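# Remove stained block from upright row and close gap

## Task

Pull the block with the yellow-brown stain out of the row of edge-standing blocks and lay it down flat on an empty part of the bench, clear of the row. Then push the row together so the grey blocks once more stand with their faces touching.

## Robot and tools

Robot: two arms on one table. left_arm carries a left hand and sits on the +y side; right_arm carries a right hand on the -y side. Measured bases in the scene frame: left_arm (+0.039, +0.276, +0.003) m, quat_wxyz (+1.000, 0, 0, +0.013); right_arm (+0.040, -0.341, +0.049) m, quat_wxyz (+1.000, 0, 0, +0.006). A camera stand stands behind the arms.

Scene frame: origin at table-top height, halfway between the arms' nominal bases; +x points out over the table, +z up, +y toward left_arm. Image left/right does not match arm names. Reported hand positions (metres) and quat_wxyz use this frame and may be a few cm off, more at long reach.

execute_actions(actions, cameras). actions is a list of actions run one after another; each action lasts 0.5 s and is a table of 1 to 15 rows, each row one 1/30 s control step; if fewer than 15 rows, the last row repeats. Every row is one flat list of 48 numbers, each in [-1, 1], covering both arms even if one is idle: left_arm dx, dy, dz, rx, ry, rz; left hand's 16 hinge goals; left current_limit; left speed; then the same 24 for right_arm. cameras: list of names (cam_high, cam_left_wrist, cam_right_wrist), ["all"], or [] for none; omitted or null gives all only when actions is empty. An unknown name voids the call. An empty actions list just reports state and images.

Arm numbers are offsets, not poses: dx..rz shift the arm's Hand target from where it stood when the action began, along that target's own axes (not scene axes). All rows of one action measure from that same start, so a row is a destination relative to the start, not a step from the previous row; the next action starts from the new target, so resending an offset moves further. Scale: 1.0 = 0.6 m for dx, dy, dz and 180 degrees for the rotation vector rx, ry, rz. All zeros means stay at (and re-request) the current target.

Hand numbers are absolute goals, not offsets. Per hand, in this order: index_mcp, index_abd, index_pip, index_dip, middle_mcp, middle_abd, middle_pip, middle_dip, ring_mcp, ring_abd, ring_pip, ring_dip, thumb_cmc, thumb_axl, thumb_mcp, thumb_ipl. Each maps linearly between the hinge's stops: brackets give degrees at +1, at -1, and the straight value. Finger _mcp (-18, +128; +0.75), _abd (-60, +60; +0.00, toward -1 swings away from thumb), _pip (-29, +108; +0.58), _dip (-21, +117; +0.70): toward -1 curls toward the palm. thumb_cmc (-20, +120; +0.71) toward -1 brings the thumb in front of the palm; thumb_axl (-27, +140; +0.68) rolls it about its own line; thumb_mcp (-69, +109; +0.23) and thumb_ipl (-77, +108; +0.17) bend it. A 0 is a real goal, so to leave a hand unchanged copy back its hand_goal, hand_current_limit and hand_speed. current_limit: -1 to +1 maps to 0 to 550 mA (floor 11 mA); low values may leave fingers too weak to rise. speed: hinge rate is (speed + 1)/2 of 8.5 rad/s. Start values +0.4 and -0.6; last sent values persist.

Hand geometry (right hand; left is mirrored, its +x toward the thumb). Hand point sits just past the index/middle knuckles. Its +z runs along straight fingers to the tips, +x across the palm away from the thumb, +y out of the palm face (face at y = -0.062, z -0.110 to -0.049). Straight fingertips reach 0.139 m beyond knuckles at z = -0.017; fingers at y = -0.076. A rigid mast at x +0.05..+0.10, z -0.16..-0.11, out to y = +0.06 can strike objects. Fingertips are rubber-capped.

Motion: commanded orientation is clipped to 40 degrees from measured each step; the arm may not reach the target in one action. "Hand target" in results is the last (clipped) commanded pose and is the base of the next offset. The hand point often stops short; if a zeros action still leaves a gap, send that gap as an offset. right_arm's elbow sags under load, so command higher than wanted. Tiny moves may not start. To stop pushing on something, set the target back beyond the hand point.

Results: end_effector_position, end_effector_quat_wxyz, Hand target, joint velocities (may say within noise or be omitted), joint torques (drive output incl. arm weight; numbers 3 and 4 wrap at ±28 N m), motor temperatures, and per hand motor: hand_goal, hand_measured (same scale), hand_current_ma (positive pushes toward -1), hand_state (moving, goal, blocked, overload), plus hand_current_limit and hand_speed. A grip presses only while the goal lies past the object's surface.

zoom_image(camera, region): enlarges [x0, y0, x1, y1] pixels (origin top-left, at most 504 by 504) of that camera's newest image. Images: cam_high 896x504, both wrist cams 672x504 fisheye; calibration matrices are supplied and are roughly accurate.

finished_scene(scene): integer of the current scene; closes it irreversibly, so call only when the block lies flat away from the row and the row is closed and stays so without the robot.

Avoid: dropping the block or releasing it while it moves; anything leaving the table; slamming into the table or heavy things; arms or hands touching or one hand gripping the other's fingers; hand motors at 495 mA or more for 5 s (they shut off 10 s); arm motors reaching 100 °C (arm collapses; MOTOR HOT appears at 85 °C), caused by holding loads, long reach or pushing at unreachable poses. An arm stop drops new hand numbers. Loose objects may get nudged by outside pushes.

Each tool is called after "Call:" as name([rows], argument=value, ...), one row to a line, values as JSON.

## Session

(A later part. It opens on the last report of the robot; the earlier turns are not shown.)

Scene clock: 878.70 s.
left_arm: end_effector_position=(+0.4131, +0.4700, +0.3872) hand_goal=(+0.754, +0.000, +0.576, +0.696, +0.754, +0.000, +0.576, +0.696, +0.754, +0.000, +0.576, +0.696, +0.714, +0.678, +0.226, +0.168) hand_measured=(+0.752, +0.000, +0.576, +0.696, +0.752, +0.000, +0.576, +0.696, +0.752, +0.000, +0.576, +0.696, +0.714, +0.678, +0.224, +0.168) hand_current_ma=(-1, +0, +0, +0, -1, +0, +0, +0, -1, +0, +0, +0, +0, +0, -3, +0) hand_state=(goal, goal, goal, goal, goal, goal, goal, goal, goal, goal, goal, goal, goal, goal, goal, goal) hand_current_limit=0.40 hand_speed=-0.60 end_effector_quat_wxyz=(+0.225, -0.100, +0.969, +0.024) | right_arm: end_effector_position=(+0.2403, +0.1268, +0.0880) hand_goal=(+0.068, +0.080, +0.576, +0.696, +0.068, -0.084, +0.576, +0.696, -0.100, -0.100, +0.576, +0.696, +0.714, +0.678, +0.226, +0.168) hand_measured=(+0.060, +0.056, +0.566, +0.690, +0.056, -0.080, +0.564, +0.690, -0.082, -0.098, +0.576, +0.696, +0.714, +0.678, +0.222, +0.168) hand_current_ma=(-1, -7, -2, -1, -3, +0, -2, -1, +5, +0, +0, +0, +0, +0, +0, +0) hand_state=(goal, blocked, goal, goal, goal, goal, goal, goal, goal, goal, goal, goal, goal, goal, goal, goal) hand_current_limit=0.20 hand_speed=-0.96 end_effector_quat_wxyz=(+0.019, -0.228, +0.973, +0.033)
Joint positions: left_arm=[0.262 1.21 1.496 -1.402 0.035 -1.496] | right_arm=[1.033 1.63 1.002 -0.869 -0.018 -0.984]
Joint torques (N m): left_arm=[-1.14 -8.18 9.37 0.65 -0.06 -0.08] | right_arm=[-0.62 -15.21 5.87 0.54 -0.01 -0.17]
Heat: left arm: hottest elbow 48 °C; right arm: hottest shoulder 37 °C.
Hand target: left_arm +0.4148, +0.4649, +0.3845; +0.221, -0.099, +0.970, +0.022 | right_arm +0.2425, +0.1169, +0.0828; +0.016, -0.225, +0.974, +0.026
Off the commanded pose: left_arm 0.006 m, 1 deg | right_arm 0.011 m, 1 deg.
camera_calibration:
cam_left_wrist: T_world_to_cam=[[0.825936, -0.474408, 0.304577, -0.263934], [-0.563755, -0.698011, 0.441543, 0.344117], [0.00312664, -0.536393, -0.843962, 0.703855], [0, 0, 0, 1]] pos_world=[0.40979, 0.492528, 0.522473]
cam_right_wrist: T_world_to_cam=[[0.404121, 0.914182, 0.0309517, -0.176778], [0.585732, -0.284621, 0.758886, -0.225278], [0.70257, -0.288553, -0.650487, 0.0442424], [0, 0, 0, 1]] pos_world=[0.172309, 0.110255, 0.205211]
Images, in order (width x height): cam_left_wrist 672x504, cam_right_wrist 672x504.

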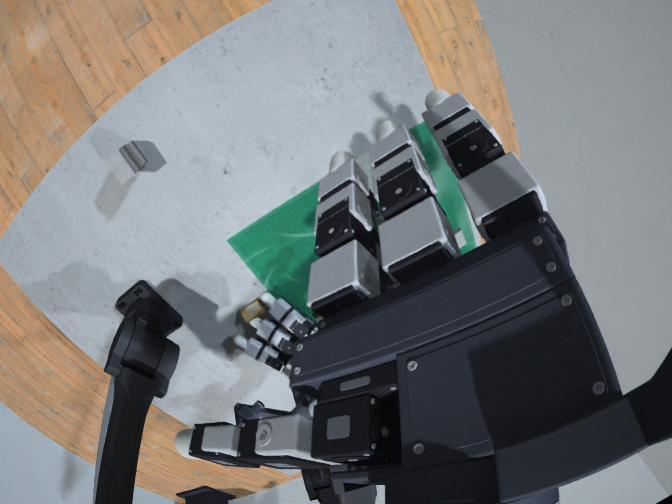

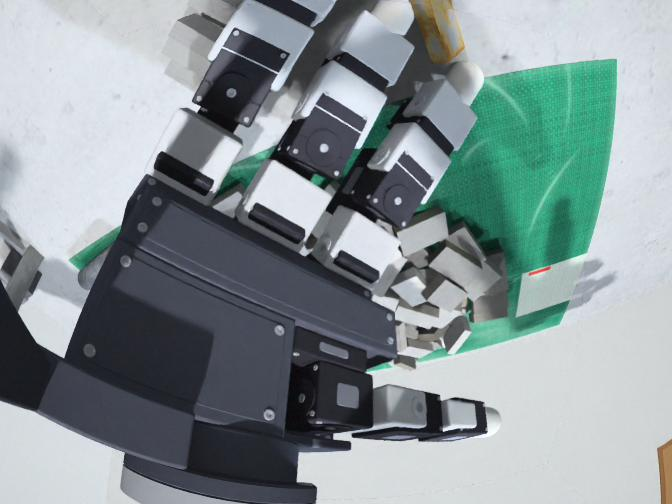

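Call:
execute_actions([
  [[0,0,0,0,0,0,0.754,0,0.576,0.696,0.754,0,0.576,0.696,0.754,0,0.576,0.696,0.714,0.678,0.226,0.168,0.4,-0.6,0,-0.02,-0.005,0,0,0,0.068,0.1,0.576,0.696,0.068,-0.084,0.576,0.696,-0.1,-0.1,0.576,0.696,0.714,0.678,0.226,0.168,0.2,-0.96]],
  [[0,0,0,0,0,0,0.754,0,0.576,0.696,0.754,0,0.576,0.696,0.754,0,0.576,0.696,0.714,0.678,0.226,0.168,0.4,-0.6,0,-0.02,-0.005,0,0,0,0.068,0.1,0.576,0.696,0.068,-0.084,0.576,0.696,-0.1,-0.1,0.576,0.696,0.714,0.678,0.226,0.168,0.2,-0.96]],
], cameras=["cam_left_wrist","cam_right_wrist"])

Call:
zoom_image(camera="cam_right_wrist", region=[330, 0, 490, 120])

Call:
zoom_image(camera="cam_left_wrist", region=[225, 280, 285, 340])

Scene clock: 889.27 s.
left_arm: end_effector_position=(+0.4131, +0.4700, +0.3872) hand_goal=(+0.754, +0.000, +0.576, +0.696, +0.754, +0.000, +0.576, +0.696, +0.754, +0.000, +0.576, +0.696, +0.714, +0.678, +0.226, +0.168) hand_measured=(+0.752, +0.000, +0.576, +0.696, +0.752, +0.000, +0.576, +0.696, +0.752, +0.000, +0.576, +0.696, +0.714, +0.678, +0.224, +0.168) hand_current_ma=(-1, +0, +0, +0, -1, +0, +0, +0, -1, +0, +0, +0, +0, +0, -3, +0) hand_state=(goal, goal, goal, goal, goal, goal, goal, goal, goal, goal, goal, goal, goal, goal, goal, goal) hand_current_limit=0.40 hand_speed=-0.60 end_effector_quat_wxyz=(+0.225, -0.100, +0.969, +0.024) | right_arm: end_effector_position=(+0.2510, +0.1052, +0.0904) hand_goal=(+0.068, +0.100, +0.576, +0.696, +0.068, -0.084, +0.576, +0.696, -0.100, -0.100, +0.576, +0.696, +0.714, +0.678, +0.226, +0.168) hand_measured=(+0.072, +0.096, +0.576, +0.694, +0.072, -0.082, +0.574, +0.694, -0.104, -0.098, +0.576, +0.696, +0.714, +0.678, +0.222, +0.168) hand_current_ma=(+0, +0, +0, +0, +0, +0, +0, +0, +0, +0, +0, +0, +0, +0, +0, +0) hand_state=(goal, goal, goal, goal, goal, goal, goal, goal, goal, goal, goal, goal, goal, goal, goal, goal) hand_current_limit=0.20 hand_speed=-0.96 end_effector_quat_wxyz=(+0.019, -0.225, +0.974, +0.033)
Joint positions: left_arm=[0.262 1.21 1.496 -1.402 0.035 -1.496] | right_arm=[0.985 1.596 0.967 -0.869 -0.021 -1.027]
Joint torques (N m): left_arm=[-1.79 -8.12 9.32 0.59 -0.06 -0.09] | right_arm=[-0.73 -15.09 6.04 0.24 -0.04 -0.23]
Heat: left arm: hottest elbow 48 °C; right arm: hottest shoulder 38 °C.
Hand target: left_arm +0.4148, +0.4649, +0.3845; +0.221, -0.099, +0.970, +0.022 | right_arm +0.2529, +0.0950, +0.0877; +0.016, -0.225, +0.974, +0.026
Off the commanded pose: left_arm 0.006 m, 1 deg | right_arm 0.011 m, 1 deg.
camera_calibration:
cam_left_wrist: T_world_to_cam=[[0.825936, -0.474408, 0.304577, -0.263934], [-0.563755, -0.698011, 0.441543, 0.344117], [0.00312664, -0.536393, -0.843962, 0.703855], [0, 0, 0, 1]] pos_world=[0.40979, 0.492528, 0.522473]
cam_right_wrist: T_world_to_cam=[[0.408548, 0.912224, 0.0305817, -0.162226], [0.584396, -0.28717, 0.758956, -0.238914], [0.701121, -0.292198, -0.650423, 0.0327861], [0, 0, 0, 1]] pos_world=[0.18291, 0.0889577, 0.207611]
Images, in order (width x height): cam_left_wrist 672x504, cam_right_wrist 672x504.

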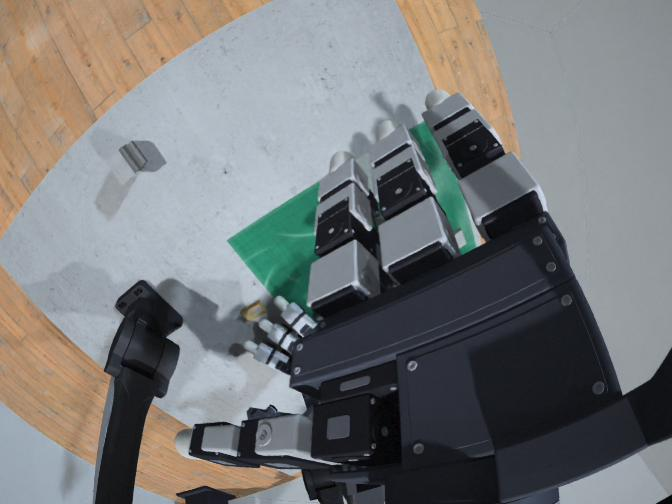

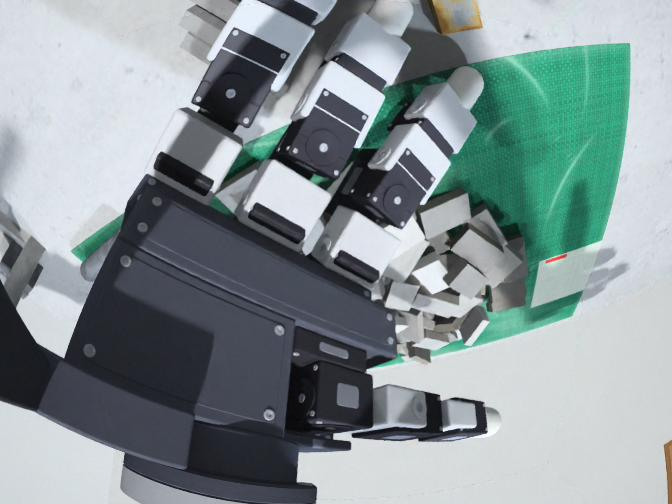

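Scaled by 3.150 from the camera's 672x504 image, which has a finer 960x720 frame.

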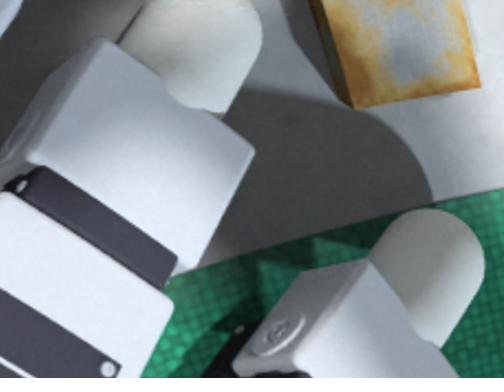

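Scaled by 8.400 from the camera's 672x504 image, which has a finer 960x720 frame.

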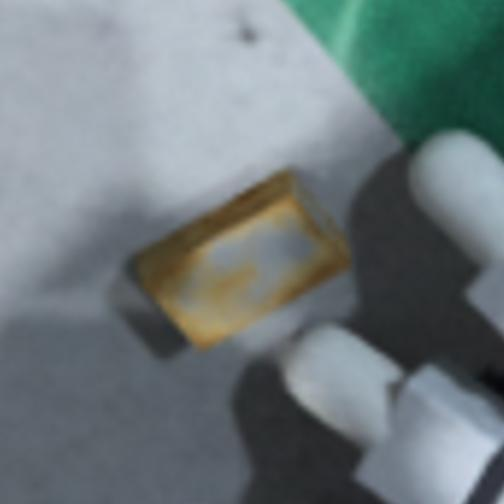

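Call:
execute_actions([
  [[0,0,0,0,0,0,0.754,0,0.576,0.696,0.754,0,0.576,0.696,0.754,0,0.576,0.696,0.714,0.678,0.226,0.168,0.4,-0.6,0,-0.01,-0.14,0,0,0,0.068,0.1,0.576,0.696,0.068,-0.084,0.576,0.696,-0.1,-0.1,0.576,0.696,0.714,0.678,0.226,0.168,0.2,-0.9]],
  [[0,0,0,0,0,0,0.754,0,0.576,0.696,0.754,0,0.576,0.696,0.754,0,0.576,0.696,0.714,0.678,0.226,0.168,0.4,-0.6,0.05,0.02,-0.08,0.0138,0.0134,0,0.5,0,0.576,0.696,0.5,0,0.576,0.696,0.3,-0.05,0.576,0.696,0.714,0.678,0.226,0.168,0.2,-0.8]],
  [[0,0,0,0,0,0,0.754,0,0.576,0.696,0.754,0,0.576,0.696,0.754,0,0.576,0.696,0.714,0.678,0.226,0.168,0.4,-0.6,0.06,0.02,0.0,0,0,0,0.79,-0.095,0.576,0.696,0.79,0.095,0.576,0.696,0.3,-0.05,0.576,0.696,0.714,0.678,0.226,0.168,0.2,-0.7]],
], cameras=["cam_left_wrist","cam_right_wrist","cam_high"])

Call:
zoom_image(camera="cam_right_wrist", region=[250, 0, 450, 160])

Call:
zoom_image(camera="cam_left_wrist", region=[215, 290, 315, 390])

Call:
zoom_image(camera="cam_high", region=[335, 190, 415, 260])

Scene clock: 931.00 s.
left_arm: end_effector_position=(+0.4131, +0.4700, +0.3872) hand_goal=(+0.754, +0.000, +0.576, +0.696, +0.754, +0.000, +0.576, +0.696, +0.754, +0.000, +0.576, +0.696, +0.714, +0.678, +0.226, +0.168) hand_measured=(+0.752, +0.000, +0.576, +0.696, +0.752, +0.000, +0.576, +0.696, +0.752, +0.000, +0.576, +0.696, +0.714, +0.678, +0.224, +0.168) hand_current_ma=(-1, +0, +0, +0, -1, +0, +0, +0, -1, +0, +0, +0, +0, +0, -3, +0) hand_state=(goal, goal, goal, goal, goal, goal, goal, goal, goal, goal, goal, goal, goal, goal, goal, goal) hand_current_limit=0.40 hand_speed=-0.60 end_effector_quat_wxyz=(+0.225, -0.100, +0.969, +0.024) | right_arm: end_effector_position=(+0.1873, +0.0786, +0.2210) hand_goal=(+0.790, -0.094, +0.576, +0.696, +0.790, +0.096, +0.576, +0.696, +0.300, -0.050, +0.576, +0.696, +0.714, +0.678, +0.226, +0.168) hand_measured=(+0.784, -0.090, +0.576, +0.694, +0.784, +0.092, +0.576, +0.694, +0.302, -0.052, +0.576, +0.696, +0.714, +0.678, +0.222, +0.168) hand_current_ma=(+0, +0, +0, +0, -1, +0, +0, +0, +0, +0, +0, +0, +0, +0, +0, +0) hand_state=(goal, goal, goal, goal, goal, goal, goal, goal, goal, goal, goal, goal, goal, goal, goal, goal) hand_current_limit=0.20 hand_speed=-0.70 end_effector_quat_wxyz=(+0.004, -0.228, +0.974, +0.005)
Joint positions: left_arm=[0.262 1.21 1.496 -1.402 0.035 -1.496] | right_arm=[1.099 1.333 1.08 -1.304 -0.001 -0.918]
Joint torques (N m): left_arm=[-1.32 -8.29 9.39 0.64 -0.05 -0.06] | right_arm=[1.03 -11.75 7.76 0.01 0.02 0.03]
Heat: left arm: hottest elbow 48 °C; right arm: hottest shoulder 37 °C.
Hand target: left_arm +0.4148, +0.4649, +0.3845; +0.221, -0.099, +0.970, +0.022 | right_arm +0.1832, +0.0747, +0.2186; +0.000, -0.226, +0.974, +0.000
Off the commanded pose: left_arm 0.006 m, 1 deg | right_arm 0.006 m, 1 deg.
camera_calibration:
cam_left_wrist: T_world_to_cam=[[0.825936, -0.474408, 0.304577, -0.263934], [-0.563755, -0.698011, 0.441543, 0.344117], [0.00312664, -0.536393, -0.843962, 0.703855], [0, 0, 0, 1]] pos_world=[0.40979, 0.492528, 0.522473]
cam_right_wrist: T_world_to_cam=[[0.40433, 0.914082, -0.0311641, -0.101724], [0.598625, -0.238724, 0.76463, -0.316144], [0.691495, -0.327819, -0.643715, 0.157746], [0, 0, 0, 1]] pos_world=[0.121301, 0.0692255, 0.340107]

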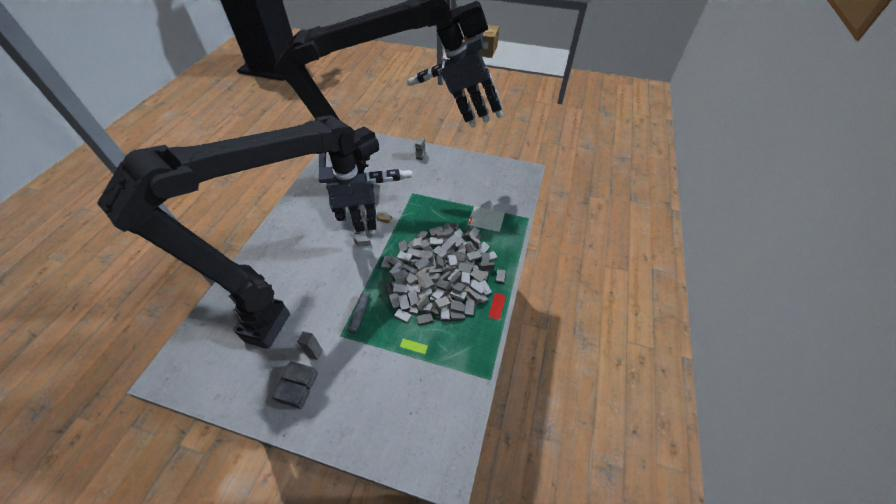

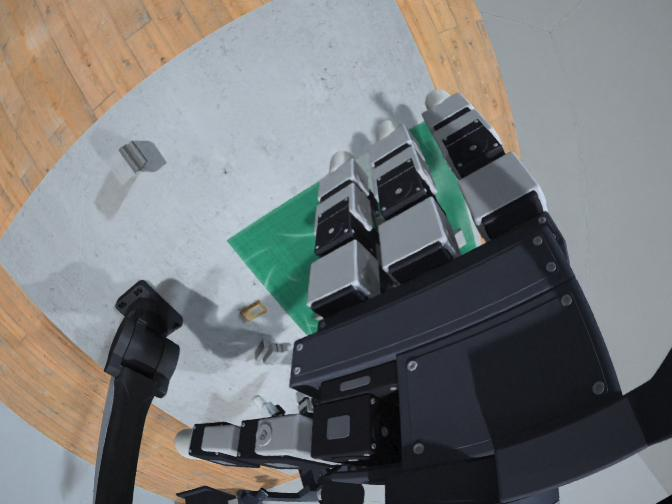

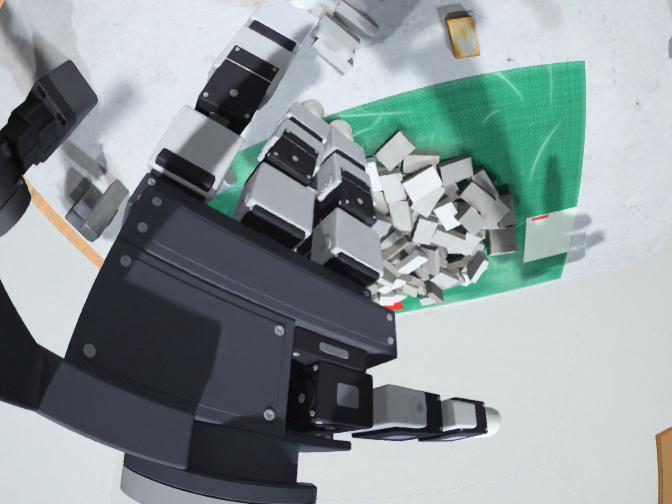

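Scaled by 2.520 from the camera's 672x504 image, which has a finer 960x720 frame.

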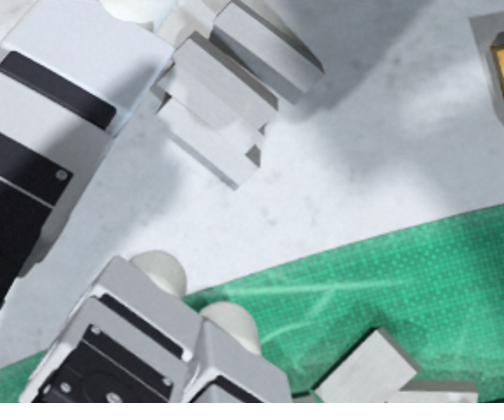

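Scaled by 5.040 from the camera's 672x504 image, which has a finer 960x720 frame.

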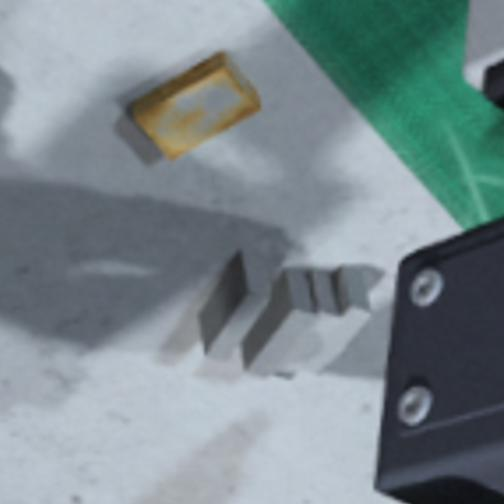

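Scaled by 6.300 from the camera's 896x504 image, which has a finer 1280x720 frame.

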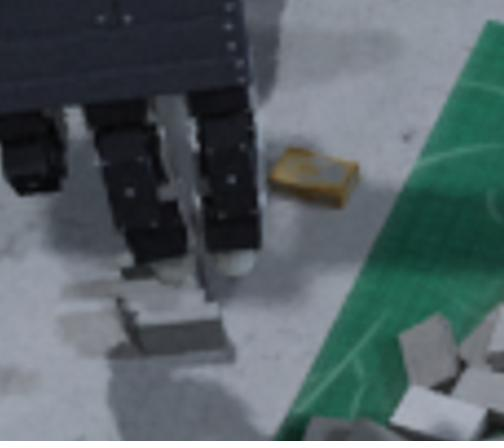

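Call:
zoom_image(camera="cam_right_wrist", region=[300, 0, 390, 90])

Call:
zoom_image(camera="cam_left_wrist", region=[245, 330, 305, 375])

Call:
zoom_image(camera="cam_high", region=[345, 225, 380, 255])

Scaled by 5.600 from the camera's 672x504 image, which has a finer 960x720 frame.

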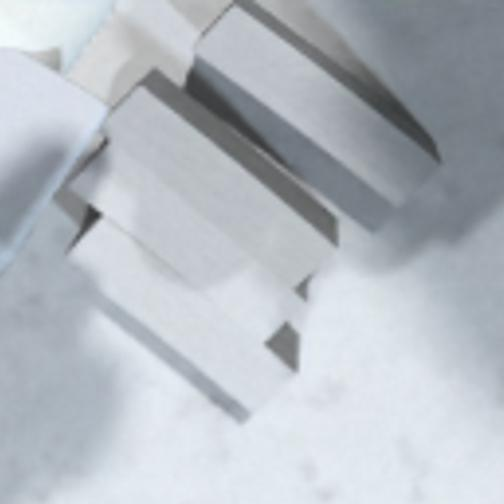

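Scaled by 8.400 from the camera's 672x504 image, which has a finer 960x720 frame.

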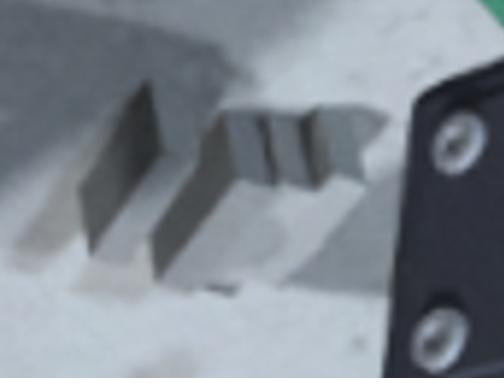

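Scaled by 14.400 from the camera's 896x504 image, which has a finer 1280x720 frame.

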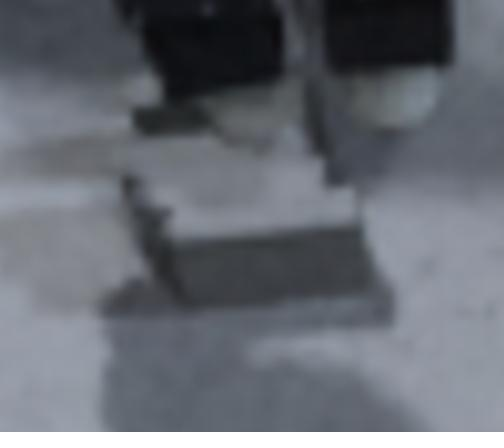

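Call:
execute_actions([
  [[0,0,0,0,0,0,0.754,0,0.576,0.696,0.754,0,0.576,0.696,0.754,0,0.576,0.696,0.714,0.678,0.226,0.168,0.4,-0.6,0.0152,0.0553,0.0927,0,0,0,0.754,0.23,0.576,0.696,0.754,-0.23,0.576,0.696,0.3,-0.2,0.576,0.696,0.714,0.678,0.226,0.168,0.2,-0.7]],
], cameras=["cam_left_wrist","cam_right_wrist","cam_high"])

Call:
zoom_image(camera="cam_right_wrist", region=[250, 20, 430, 160])

Call:
zoom_image(camera="cam_high", region=[340, 215, 385, 255])

Scene clock: 954.07 s.
left_arm: end_effector_position=(+0.4131, +0.4700, +0.3872) hand_goal=(+0.754, +0.000, +0.576, +0.696, +0.754, +0.000, +0.576, +0.696, +0.754, +0.000, +0.576, +0.696, +0.714, +0.678, +0.226, +0.168) hand_measured=(+0.752, +0.000, +0.576, +0.696, +0.752, +0.000, +0.576, +0.696, +0.752, +0.000, +0.576, +0.696, +0.714, +0.678, +0.224, +0.168) hand_current_ma=(-1, +0, +0, +0, -1, +0, +0, +0, -1, +0, +0, +0, +0, +0, -3, +0) hand_state=(goal, goal, goal, goal, goal, goal, goal, goal, goal, goal, goal, goal, goal, goal, goal, goal) hand_current_limit=0.40 hand_speed=-0.60 end_effector_quat_wxyz=(+0.225, -0.100, +0.969, +0.024) | right_arm: end_effector_position=(+0.1614, +0.0974, +0.1708) hand_goal=(+0.754, +0.230, +0.576, +0.696, +0.754, -0.230, +0.576, +0.696, +0.300, -0.200, +0.576, +0.696, +0.714, +0.678, +0.226, +0.168) hand_measured=(+0.754, +0.224, +0.576, +0.694, +0.754, -0.224, +0.576, +0.694, +0.302, -0.196, +0.576, +0.696, +0.714, +0.678, +0.222, +0.168) hand_current_ma=(+0, +0, +0, +0, +0, +0, +0, +0, +0, +0, +0, +0, +0, +0, +0, +0) hand_state=(goal, goal, goal, goal, goal, goal, goal, goal, goal, goal, goal, goal, goal, goal, goal, goal) hand_current_limit=0.20 hand_speed=-0.70 end_effector_quat_wxyz=(+0.002, -0.228, +0.974, +0.004)
Joint positions: left_arm=[0.262 1.21 1.496 -1.402 0.035 -1.496] | right_arm=[1.183 1.397 1.004 -1.169 0 -0.834]
Joint torques (N m): left_arm=[-1.08 -7.82 9.44 0.73 -0.06 -0.09] | right_arm=[1.14 -10.05 7.95 0.81 -0.02 0.01]
Heat: left arm: hottest elbow 48 °C; right arm: hottest shoulder 36 °C.
Hand target: left_arm +0.4148, +0.4649, +0.3845; +0.221, -0.099, +0.970, +0.022 | right_arm +0.1605, +0.1005, +0.1630; +0.000, -0.225, +0.974, +0.000
Off the commanded pose: left_arm 0.006 m, 1 deg | right_arm 0.008 m, 1 deg.
camera_calibration:
cam_left_wrist: T_world_to_cam=[[0.825936, -0.474408, 0.304577, -0.263934], [-0.563755, -0.698011, 0.441543, 0.344117], [0.00312664, -0.536393, -0.843962, 0.703855], [0, 0, 0, 1]] pos_world=[0.40979, 0.492528, 0.522473]
cam_right_wrist: T_world_to_cam=[[0.404285, 0.913947, -0.0354096, -0.109191], [0.600035, -0.235809, 0.76443, -0.258278], [0.690299, -0.330294, -0.643734, 0.149965], [0, 0, 0, 1]] pos_world=[0.0955998, 0.0884236, 0.290107]

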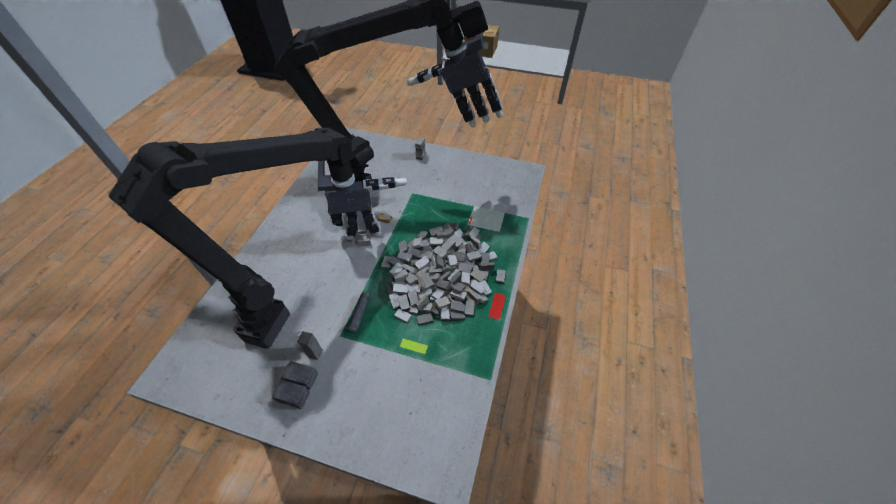

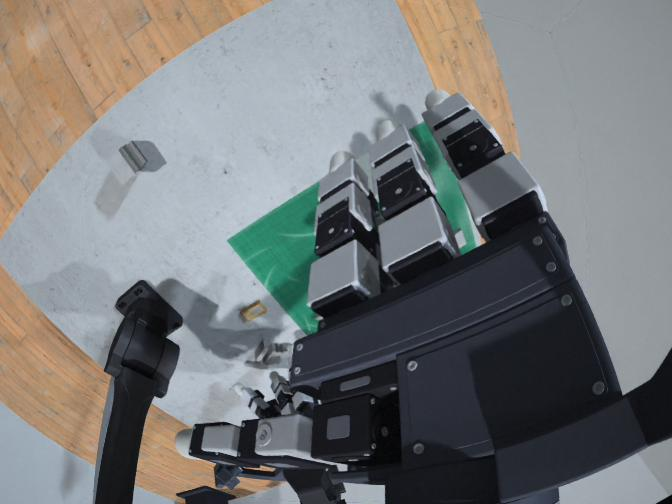

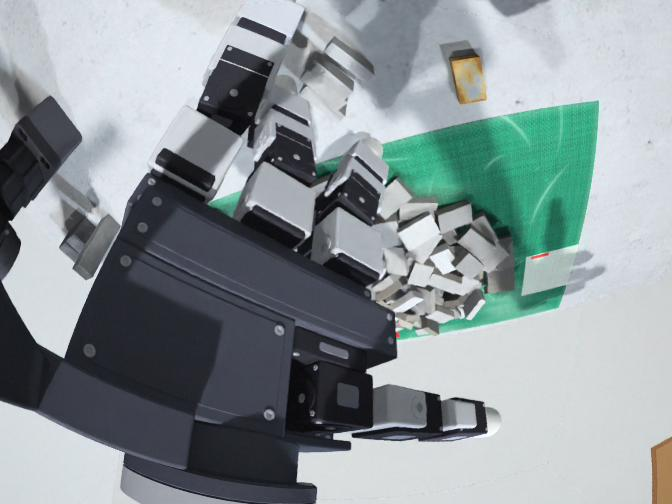

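Scaled by 2.800 from the camera's 672x504 image, which has a finer 960x720 frame.

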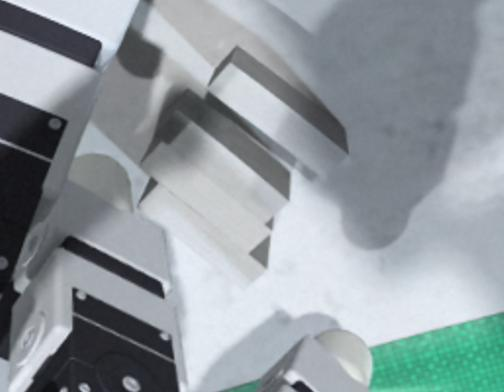

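Scaled by 11.200 from the camera's 896x504 image, which has a finer 1280x720 frame.

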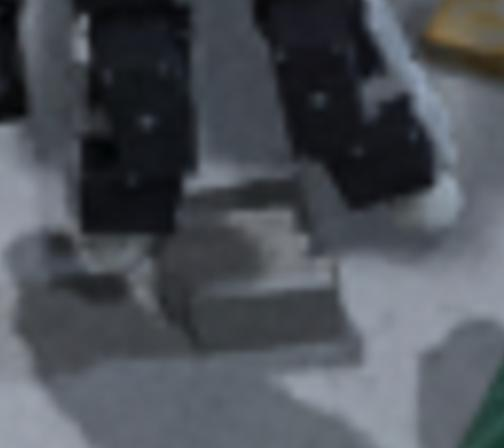

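Call:
zoom_image(camera="cam_right_wrist", region=[295, 30, 385, 130])

Scaled by 5.040 from the camera's 672x504 image, which has a finer 960x720 frame.

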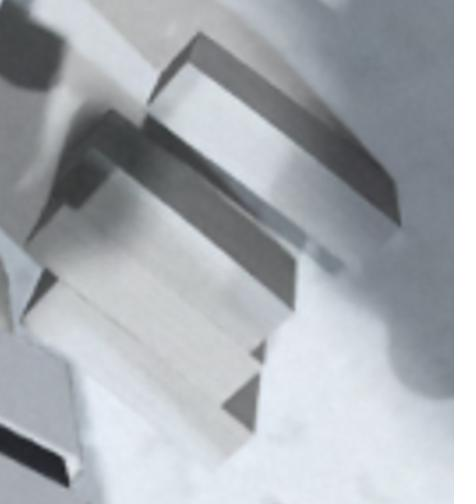

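Call:
execute_actions([
  [[0,0,0,0,0,0,0.754,0,0.576,0.696,0.754,0,0.576,0.696,0.754,0,0.576,0.696,0.714,0.678,0.226,0.168,0.4,-0.6,0.0187,0.0035,0.01,0,0,0,0.754,0.23,0.576,0.696,0.754,-0.23,0.576,0.696,0.3,-0.2,0.576,0.696,0.714,0.678,0.226,0.168,0.2,-0.7]],
  [[0,0,0,0,0,0,0.754,0,0.576,0.696,0.754,0,0.576,0.696,0.754,0,0.576,0.696,0.714,0.678,0.226,0.168,0.4,-0.6,0,0,0.035,0,0,0,0.754,0.23,0.576,0.696,0.754,-0.23,0.576,0.696,0.3,-0.2,0.576,0.696,0.714,0.678,0.226,0.168,0.2,-0.7]],
], cameras=["cam_right_wrist","cam_high"])

Call:
zoom_image(camera="cam_right_wrist", region=[250, 20, 430, 160])

Call:
zoom_image(camera="cam_high", region=[340, 215, 385, 255])

Scene clock: 975.43 s.
left_arm: end_effector_position=(+0.4131, +0.4700, +0.3872) hand_goal=(+0.754, +0.000, +0.576, +0.696, +0.754, +0.000, +0.576, +0.696, +0.754, +0.000, +0.576, +0.696, +0.714, +0.678, +0.226, +0.168) hand_measured=(+0.752, +0.000, +0.576, +0.696, +0.752, +0.000, +0.576, +0.696, +0.752, +0.000, +0.576, +0.696, +0.714, +0.678, +0.224, +0.168) hand_current_ma=(-1, +0, +0, +0, -1, +0, +0, +0, -1, +0, +0, +0, +0, +0, -3, +0) hand_state=(goal, goal, goal, goal, goal, goal, goal, goal, goal, goal, goal, goal, goal, goal, goal, goal) hand_current_limit=0.40 hand_speed=-0.60 end_effector_quat_wxyz=(+0.225, -0.100, +0.969, +0.024) | right_arm: end_effector_position=(+0.1541, +0.0969, +0.1486) hand_goal=(+0.754, +0.230, +0.576, +0.696, +0.754, -0.230, +0.576, +0.696, +0.300, -0.200, +0.576, +0.696, +0.714, +0.678, +0.226, +0.168) hand_measured=(+0.754, +0.224, +0.576, +0.694, +0.754, -0.224, +0.576, +0.694, +0.302, -0.196, +0.576, +0.696, +0.714, +0.678, +0.222, +0.168) hand_current_ma=(+0, +0, +0, +0, +0, +0, +0, +0, +0, +0, +0, +0, +0, +0, +0, +0) hand_state=(goal, goal, goal, goal, goal, goal, goal, goal, goal, goal, goal, goal, goal, goal, goal, goal) hand_current_limit=0.20 hand_speed=-0.70 end_effector_quat_wxyz=(+0.006, -0.225, +0.974, +0.009)
Joint positions: left_arm=[0.262 1.21 1.496 -1.402 0.035 -1.496] | right_arm=[1.202 1.408 0.949 -1.09 0 -0.81]
Joint torques (N m): left_arm=[-1.32 -8.23 9.44 0.59 -0.07 -0.05] | right_arm=[1.49 -9.52 7.17 0.8 -0.01 0.03]
Heat: left arm: hottest elbow 48 °C; right arm: hottest shoulder 36 °C.
Hand target: left_arm +0.4148, +0.4649, +0.3845; +0.221, -0.099, +0.970, +0.022 | right_arm +0.1495, +0.0975, +0.1360; +0.000, -0.226, +0.974, +0.000
Off the commanded pose: left_arm 0.006 m, 1 deg | right_arm 0.014 m, 1 deg.
camera_calibration:
cam_right_wrist: T_world_to_cam=[[0.409685, 0.91192, -0.0236553, -0.108969], [0.595442, -0.24768, 0.764266, -0.235112], [0.691091, -0.327194, -0.644467, 0.140265], [0, 0, 0, 1]] pos_world=[0.0877031, 0.0870325, 0.267507]
Images, in order (width x height): cam_high 896x504, cam_right_wrist 672x504.

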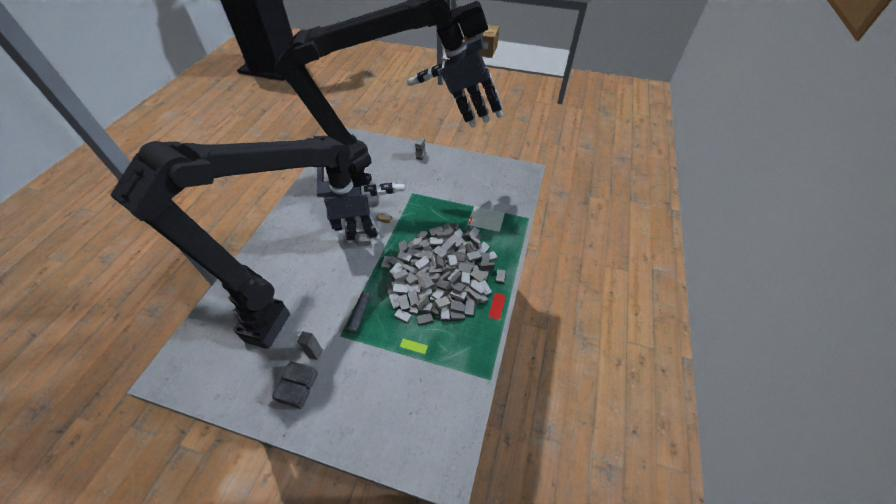

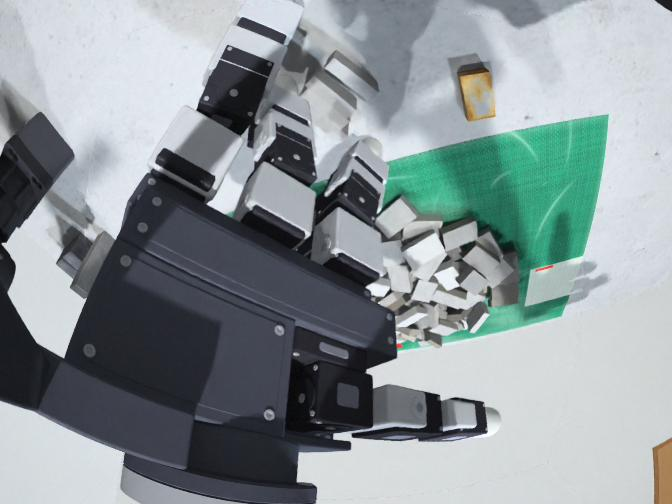

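Scaled by 2.800 from the camera's 672x504 image, which has a finer 960x720 frame.

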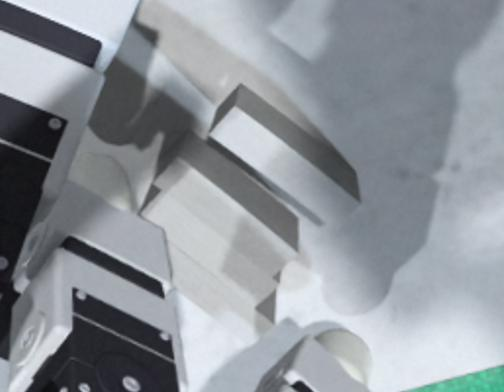

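Scaled by 11.200 from the camera's 896x504 image, which has a finer 1280x720 frame.

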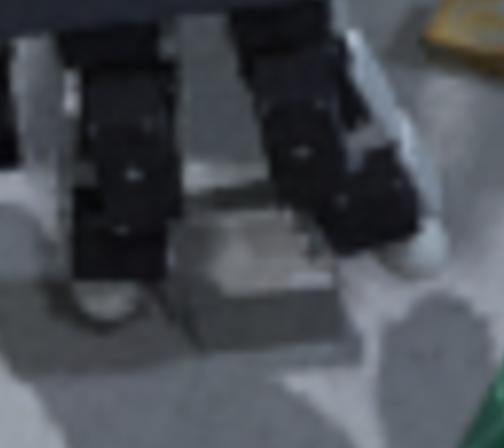

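Call:
execute_actions([
  [[0,0,0,0,0,0,0.754,0,0.576,0.696,0.754,0,0.576,0.696,0.754,0,0.576,0.696,0.714,0.678,0.226,0.168,0.4,-0.6,0.003,-0.0023,0.0175,0,0,0,0.758,0.23,0.576,0.696,0.758,-0.23,0.576,0.696,0.3,-0.2,0.576,0.696,0.714,0.678,0.226,0.168,0.2,-0.7]],
], cameras=["cam_right_wrist","cam_high"])

Call:
zoom_image(camera="cam_right_wrist", region=[250, 20, 430, 160])

Call:
zoom_image(camera="cam_high", region=[340, 215, 385, 255])

Scene clock: 985.73 s.
left_arm: end_effector_position=(+0.4131, +0.4700, +0.3872) hand_goal=(+0.754, +0.000, +0.576, +0.696, +0.754, +0.000, +0.576, +0.696, +0.754, +0.000, +0.576, +0.696, +0.714, +0.678, +0.226, +0.168) hand_measured=(+0.752, +0.000, +0.576, +0.696, +0.752, +0.000, +0.576, +0.696, +0.752, +0.000, +0.576, +0.696, +0.714, +0.678, +0.224, +0.168) hand_current_ma=(-1, +0, +0, +0, -1, +0, +0, +0, -1, +0, +0, +0, +0, +0, -3, +0) hand_state=(goal, goal, goal, goal, goal, goal, goal, goal, goal, goal, goal, goal, goal, goal, goal, goal) hand_current_limit=0.40 hand_speed=-0.60 end_effector_quat_wxyz=(+0.225, -0.100, +0.969, +0.024) | right_arm: end_effector_position=(+0.1535, +0.0952, +0.1382) hand_goal=(+0.758, +0.230, +0.576, +0.696, +0.758, -0.230, +0.576, +0.696, +0.300, -0.200, +0.576, +0.696, +0.714, +0.678, +0.226, +0.168) hand_measured=(+0.754, +0.224, +0.576, +0.694, +0.754, -0.224, +0.576, +0.694, +0.302, -0.196, +0.576, +0.696, +0.714, +0.678, +0.222, +0.168) hand_current_ma=(+0, +0, +0, +0, +0, +0, +0, +0, +0, +0, +0, +0, +0, +0, +0, +0) hand_state=(goal, goal, goal, goal, goal, goal, goal, goal, goal, goal, goal, goal, goal, goal, goal, goal) hand_current_limit=0.20 hand_speed=-0.70 end_effector_quat_wxyz=(+0.006, -0.225, +0.974, +0.009)
Joint positions: left_arm=[0.262 1.21 1.496 -1.402 0.035 -1.496] | right_arm=[1.202 1.417 0.927 -1.059 0 -0.809]
Joint torques (N m): left_arm=[-1.44 -7.71 9.52 0.59 -0.09 -0.08] | right_arm=[1.55 -9.64 7.04 0.8 -0.01 0.01]
Heat: left arm: hottest elbow 48 °C; right arm: hottest shoulder 36 °C.
Hand target: left_arm +0.4148, +0.4649, +0.3845; +0.221, -0.099, +0.970, +0.022 | right_arm +0.1485, +0.0954, +0.1255; +0.000, -0.226, +0.974, +0.000
Off the commanded pose: left_arm 0.006 m, 1 deg | right_arm 0.014 m, 1 deg.
camera_calibration:
cam_right_wrist: T_world_to_cam=[[0.410416, 0.911602, -0.0232716, -0.107555], [0.595139, -0.24843, 0.764259, -0.227136], [0.690919, -0.327514, -0.644489, 0.133469], [0, 0, 0, 1]] pos_world=[0.0871034, 0.0853331, 0.257107]
Images, in order (width x height): cam_high 896x504, cam_right_wrist 672x504.

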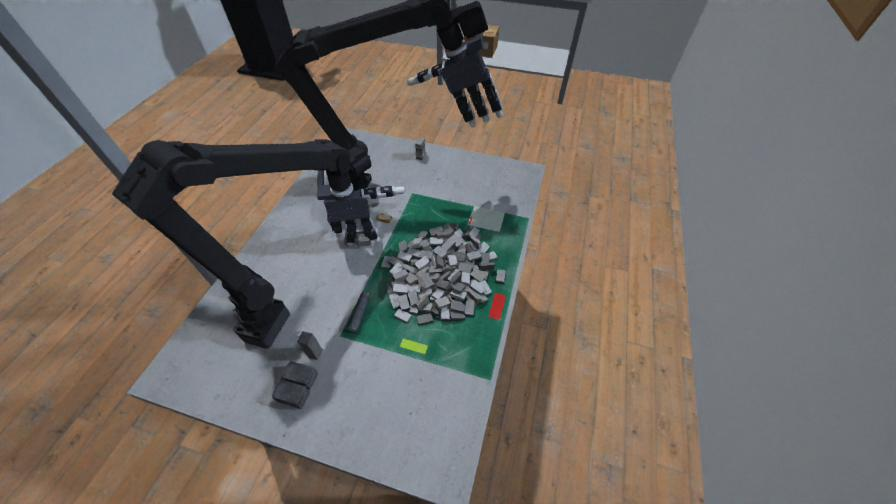

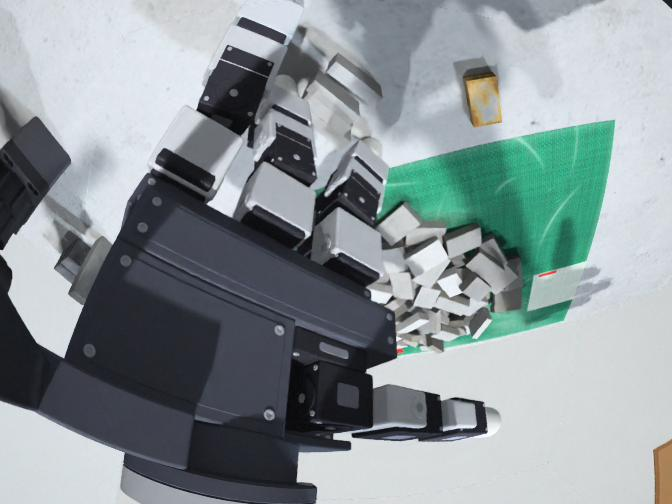

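Scaled by 2.800 from the camera's 672x504 image, which has a finer 960x720 frame.

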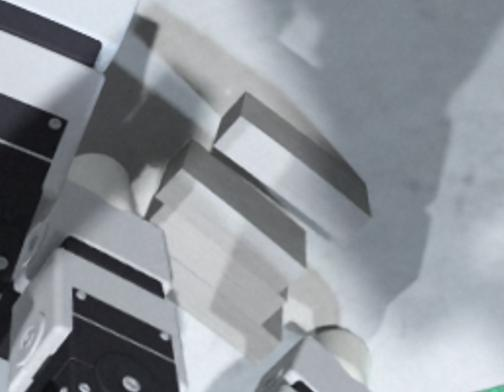

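Scaled by 11.200 from the camera's 896x504 image, which has a finer 1280x720 frame.

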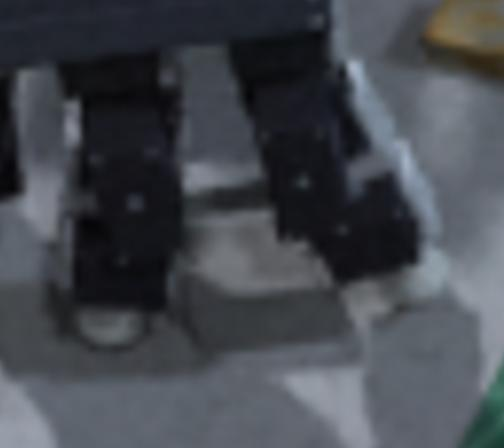

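Call:
execute_actions([
  [[0,0,0,0,0,0,0.754,0,0.576,0.696,0.754,0,0.576,0.696,0.754,0,0.576,0.696,0.714,0.678,0.226,0.168,0.4,-0.6,0,0,0,0,0,0,0.758,0.12,0.576,0.696,0.758,-0.145,0.576,0.696,0.3,-0.2,0.576,0.696,0.714,0.678,0.226,0.168,0.0,-0.94]],
  [[0,0,0,0,0,0,0.754,0,0.576,0.696,0.754,0,0.576,0.696,0.754,0,0.576,0.696,0.714,0.678,0.226,0.168,0.4,-0.6,0,0,0,0,0,0,0.758,0.04,0.576,0.696,0.758,-0.14,0.576,0.696,0.3,-0.2,0.576,0.696,0.714,0.678,0.226,0.168,0.0,-0.94]],
], cameras=["cam_right_wrist","cam_high"])

Call:
zoom_image(camera="cam_right_wrist", region=[270, 40, 390, 160])

Call:
zoom_image(camera="cam_high", region=[340, 215, 385, 255])

Scene clock: 996.33 s.
left_arm: end_effector_position=(+0.4131, +0.4700, +0.3872) hand_goal=(+0.754, +0.000, +0.576, +0.696, +0.754, +0.000, +0.576, +0.696, +0.754, +0.000, +0.576, +0.696, +0.714, +0.678, +0.226, +0.168) hand_measured=(+0.752, +0.000, +0.576, +0.696, +0.752, +0.000, +0.576, +0.696, +0.752, +0.000, +0.576, +0.696, +0.714, +0.678, +0.224, +0.168) hand_current_ma=(-1, +0, +0, +0, -1, +0, +0, +0, -1, +0, +0, +0, +0, +0, -3, +0) hand_state=(goal, goal, goal, goal, goal, goal, goal, goal, goal, goal, goal, goal, goal, goal, goal, goal) hand_current_limit=0.40 hand_speed=-0.60 end_effector_quat_wxyz=(+0.225, -0.100, +0.969, +0.024) | right_arm: end_effector_position=(+0.1534, +0.0952, +0.1382) hand_goal=(+0.758, +0.040, +0.576, +0.696, +0.758, -0.140, +0.576, +0.696, +0.300, -0.200, +0.576, +0.696, +0.714, +0.678, +0.226, +0.168) hand_measured=(+0.754, +0.054, +0.576, +0.694, +0.756, -0.166, +0.576, +0.694, +0.302, -0.196, +0.576, +0.696, +0.714, +0.678, +0.222, +0.168) hand_current_ma=(+0, +2, +0, +0, +0, -8, +0, +0, +0, +0, +0, +0, +0, +0, +0, +0) hand_state=(goal, goal, goal, goal, goal, blocked, goal, goal, goal, goal, goal, goal, goal, goal, goal, goal) hand_current_limit=0.00 hand_speed=-0.94 end_effector_quat_wxyz=(+0.006, -0.225, +0.974, +0.009)
Joint positions: left_arm=[0.262 1.21 1.496 -1.402 0.035 -1.496] | right_arm=[1.202 1.417 0.927 -1.059 0 -0.809]
Joint torques (N m): left_arm=[-1.38 -8.18 9.52 0.64 -0.06 -0.07] | right_arm=[1.55 -9.47 7.01 0.84 -0.01 0.03]
Heat: left arm: hottest elbow 48 °C; right arm: hottest elbow 36 °C.
Hand target: left_arm +0.4148, +0.4649, +0.3845; +0.221, -0.099, +0.970, +0.022 | right_arm +0.1485, +0.0954, +0.1255; +0.000, -0.225, +0.974, +0.000
Off the commanded pose: left_arm 0.006 m, 1 deg | right_arm 0.014 m, 1 deg.
camera_calibration:
cam_right_wrist: T_world_to_cam=[[0.410406, 0.911606, -0.0232587, -0.107556], [0.595395, -0.248555, 0.764019, -0.227162], [0.690703, -0.327406, -0.644775, 0.133617], [0, 0, 0, 1]] pos_world=[0.0871032, 0.0853332, 0.257207]
Images, in order (width x height): cam_high 896x504, cam_right_wrist 672x504.

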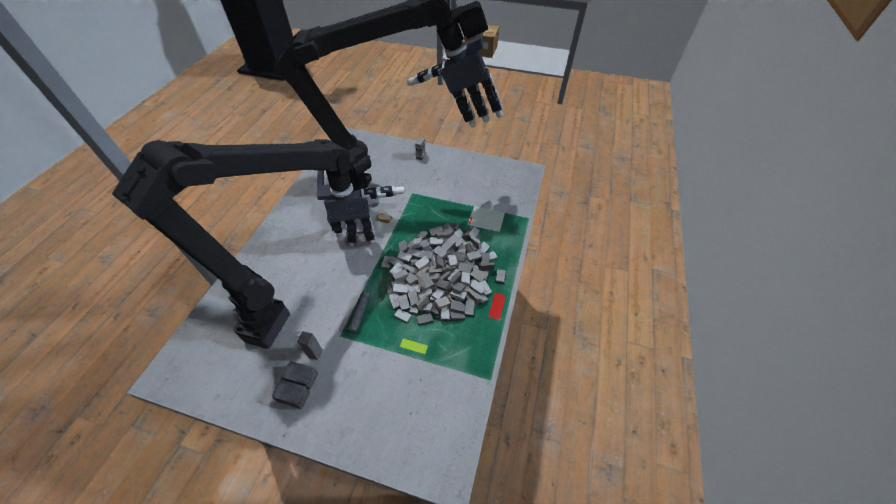

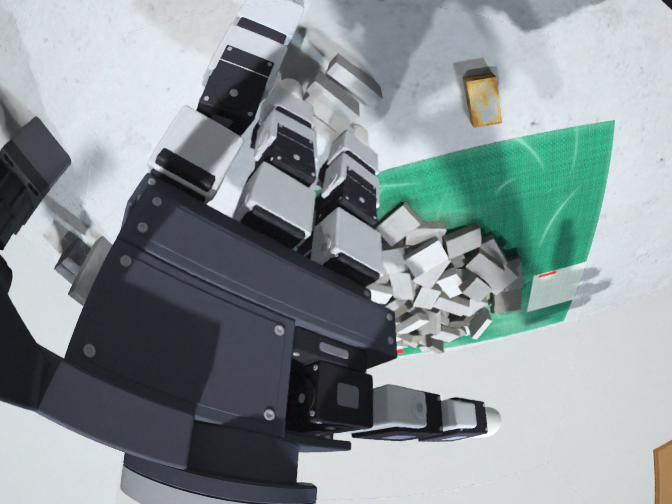

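Scaled by 4.200 from the camera's 672x504 image, which has a finer 960x720 frame.

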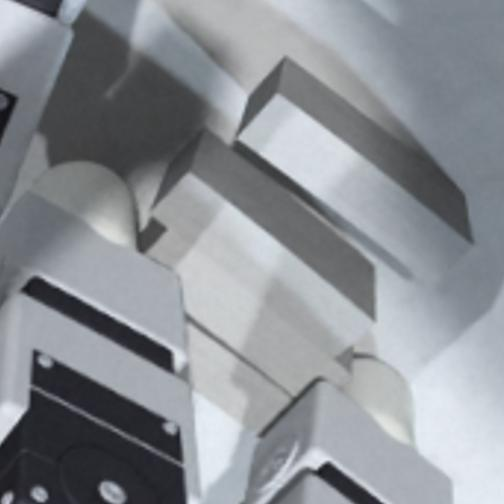

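Scaled by 11.200 from the camera's 896x504 image, which has a finer 1280x720 frame.

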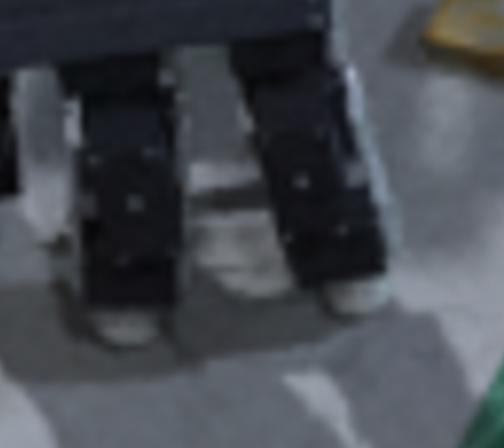

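Call:
execute_actions([
  [[0,0,0,0,0,0,0.754,0,0.576,0.696,0.754,0,0.576,0.696,0.754,0,0.576,0.696,0.714,0.678,0.226,0.168,0.4,-0.6,0,0,0,0,0,0,0.758,0.05,0.576,0.696,0.758,-0.22,0.576,0.696,0.3,-0.2,0.576,0.696,0.714,0.678,0.226,0.168,0.0,-0.94]],
  [[0,0,0,0,0,0,0.754,0,0.576,0.696,0.754,0,0.576,0.696,0.754,0,0.576,0.696,0.714,0.678,0.226,0.168,0.4,-0.6,0,0,0,0,0,0,0.758,0.02,0.576,0.696,0.758,-0.22,0.576,0.696,0.3,-0.2,0.576,0.696,0.714,0.678,0.226,0.168,0.0,-0.94]],
], cameras=["cam_right_wrist"])

Call:
zoom_image(camera="cam_right_wrist", region=[280, 45, 390, 155])

Scene clock: 1006.57 s.
left_arm: end_effector_position=(+0.4131, +0.4700, +0.3872) hand_goal=(+0.754, +0.000, +0.576, +0.696, +0.754, +0.000, +0.576, +0.696, +0.754, +0.000, +0.576, +0.696, +0.714, +0.678, +0.226, +0.168) hand_measured=(+0.752, +0.000, +0.576, +0.696, +0.752, +0.000, +0.576, +0.696, +0.752, +0.000, +0.576, +0.696, +0.714, +0.678, +0.224, +0.168) hand_current_ma=(-1, +0, +0, +0, -1, +0, +0, +0, -1, +0, +0, +0, +0, +0, -3, +0) hand_state=(goal, goal, goal, goal, goal, goal, goal, goal, goal, goal, goal, goal, goal, goal, goal, goal) hand_current_limit=0.40 hand_speed=-0.60 end_effector_quat_wxyz=(+0.225, -0.100, +0.969, +0.024) | right_arm: end_effector_position=(+0.1536, +0.0957, +0.1384) hand_goal=(+0.758, +0.020, +0.576, +0.696, +0.758, -0.220, +0.576, +0.696, +0.300, -0.200, +0.576, +0.696, +0.714, +0.678, +0.226, +0.168) hand_measured=(+0.754, +0.032, +0.576, +0.694, +0.756, -0.214, +0.576, +0.694, +0.302, -0.196, +0.576, +0.696, +0.714, +0.678, +0.222, +0.168) hand_current_ma=(+0, +2, +0, +0, +0, +1, +0, +0, +0, +0, +0, +0, +0, +0, +0, +0) hand_state=(goal, goal, goal, goal, goal, goal, goal, goal, goal, goal, goal, goal, goal, goal, goal, goal) hand_current_limit=0.00 hand_speed=-0.94 end_effector_quat_wxyz=(+0.006, -0.225, +0.974, +0.010)
Joint positions: left_arm=[0.262 1.21 1.496 -1.402 0.035 -1.496] | right_arm=[1.202 1.417 0.927 -1.058 0 -0.809]
Joint torques (N m): left_arm=[-1.55 -8.06 9.48 0.54 -0.09 -0.06] | right_arm=[1.61 -9.47 7.01 0.76 -0.01 0.02]
Heat: left arm: hottest elbow 48 °C; right arm: hottest elbow 37 °C.
Hand target: left_arm +0.4148, +0.4649, +0.3845; +0.221, -0.099, +0.970, +0.022 | right_arm +0.1485, +0.0954, +0.1255; +0.000, -0.226, +0.974, +0.000
Off the commanded pose: left_arm 0.006 m, 1 deg | right_arm 0.014 m, 1 deg.
camera_calibration:
cam_right_wrist: T_world_to_cam=[[0.410375, 0.911666, -0.0213848, -0.108223], [0.594912, -0.249872, 0.763966, -0.226944], [0.691139, -0.326235, -0.644902, 0.133577], [0, 0, 0, 1]] pos_world=[0.0871035, 0.0855341, 0.257207]
Images, in order (width x height): cam_right_wrist 672x504.

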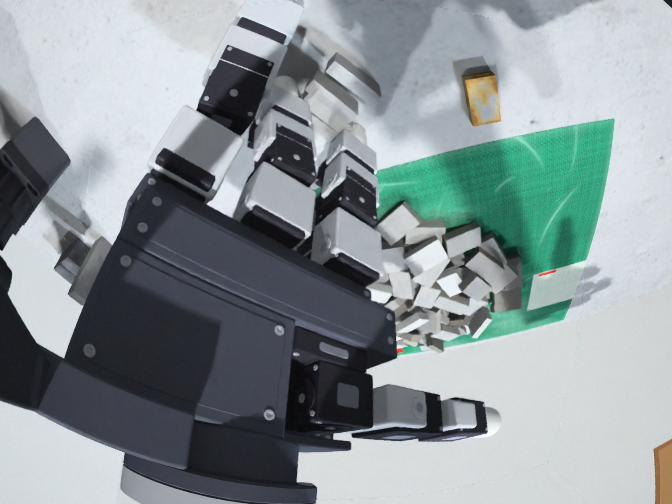

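Scaled by 4.582 from the camera's 672x504 image, which has a finer 960x720 frame.

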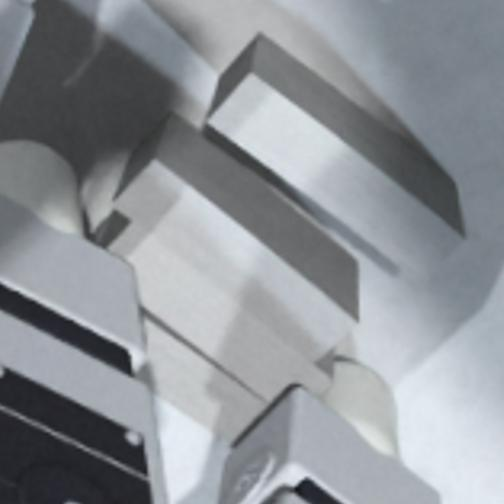

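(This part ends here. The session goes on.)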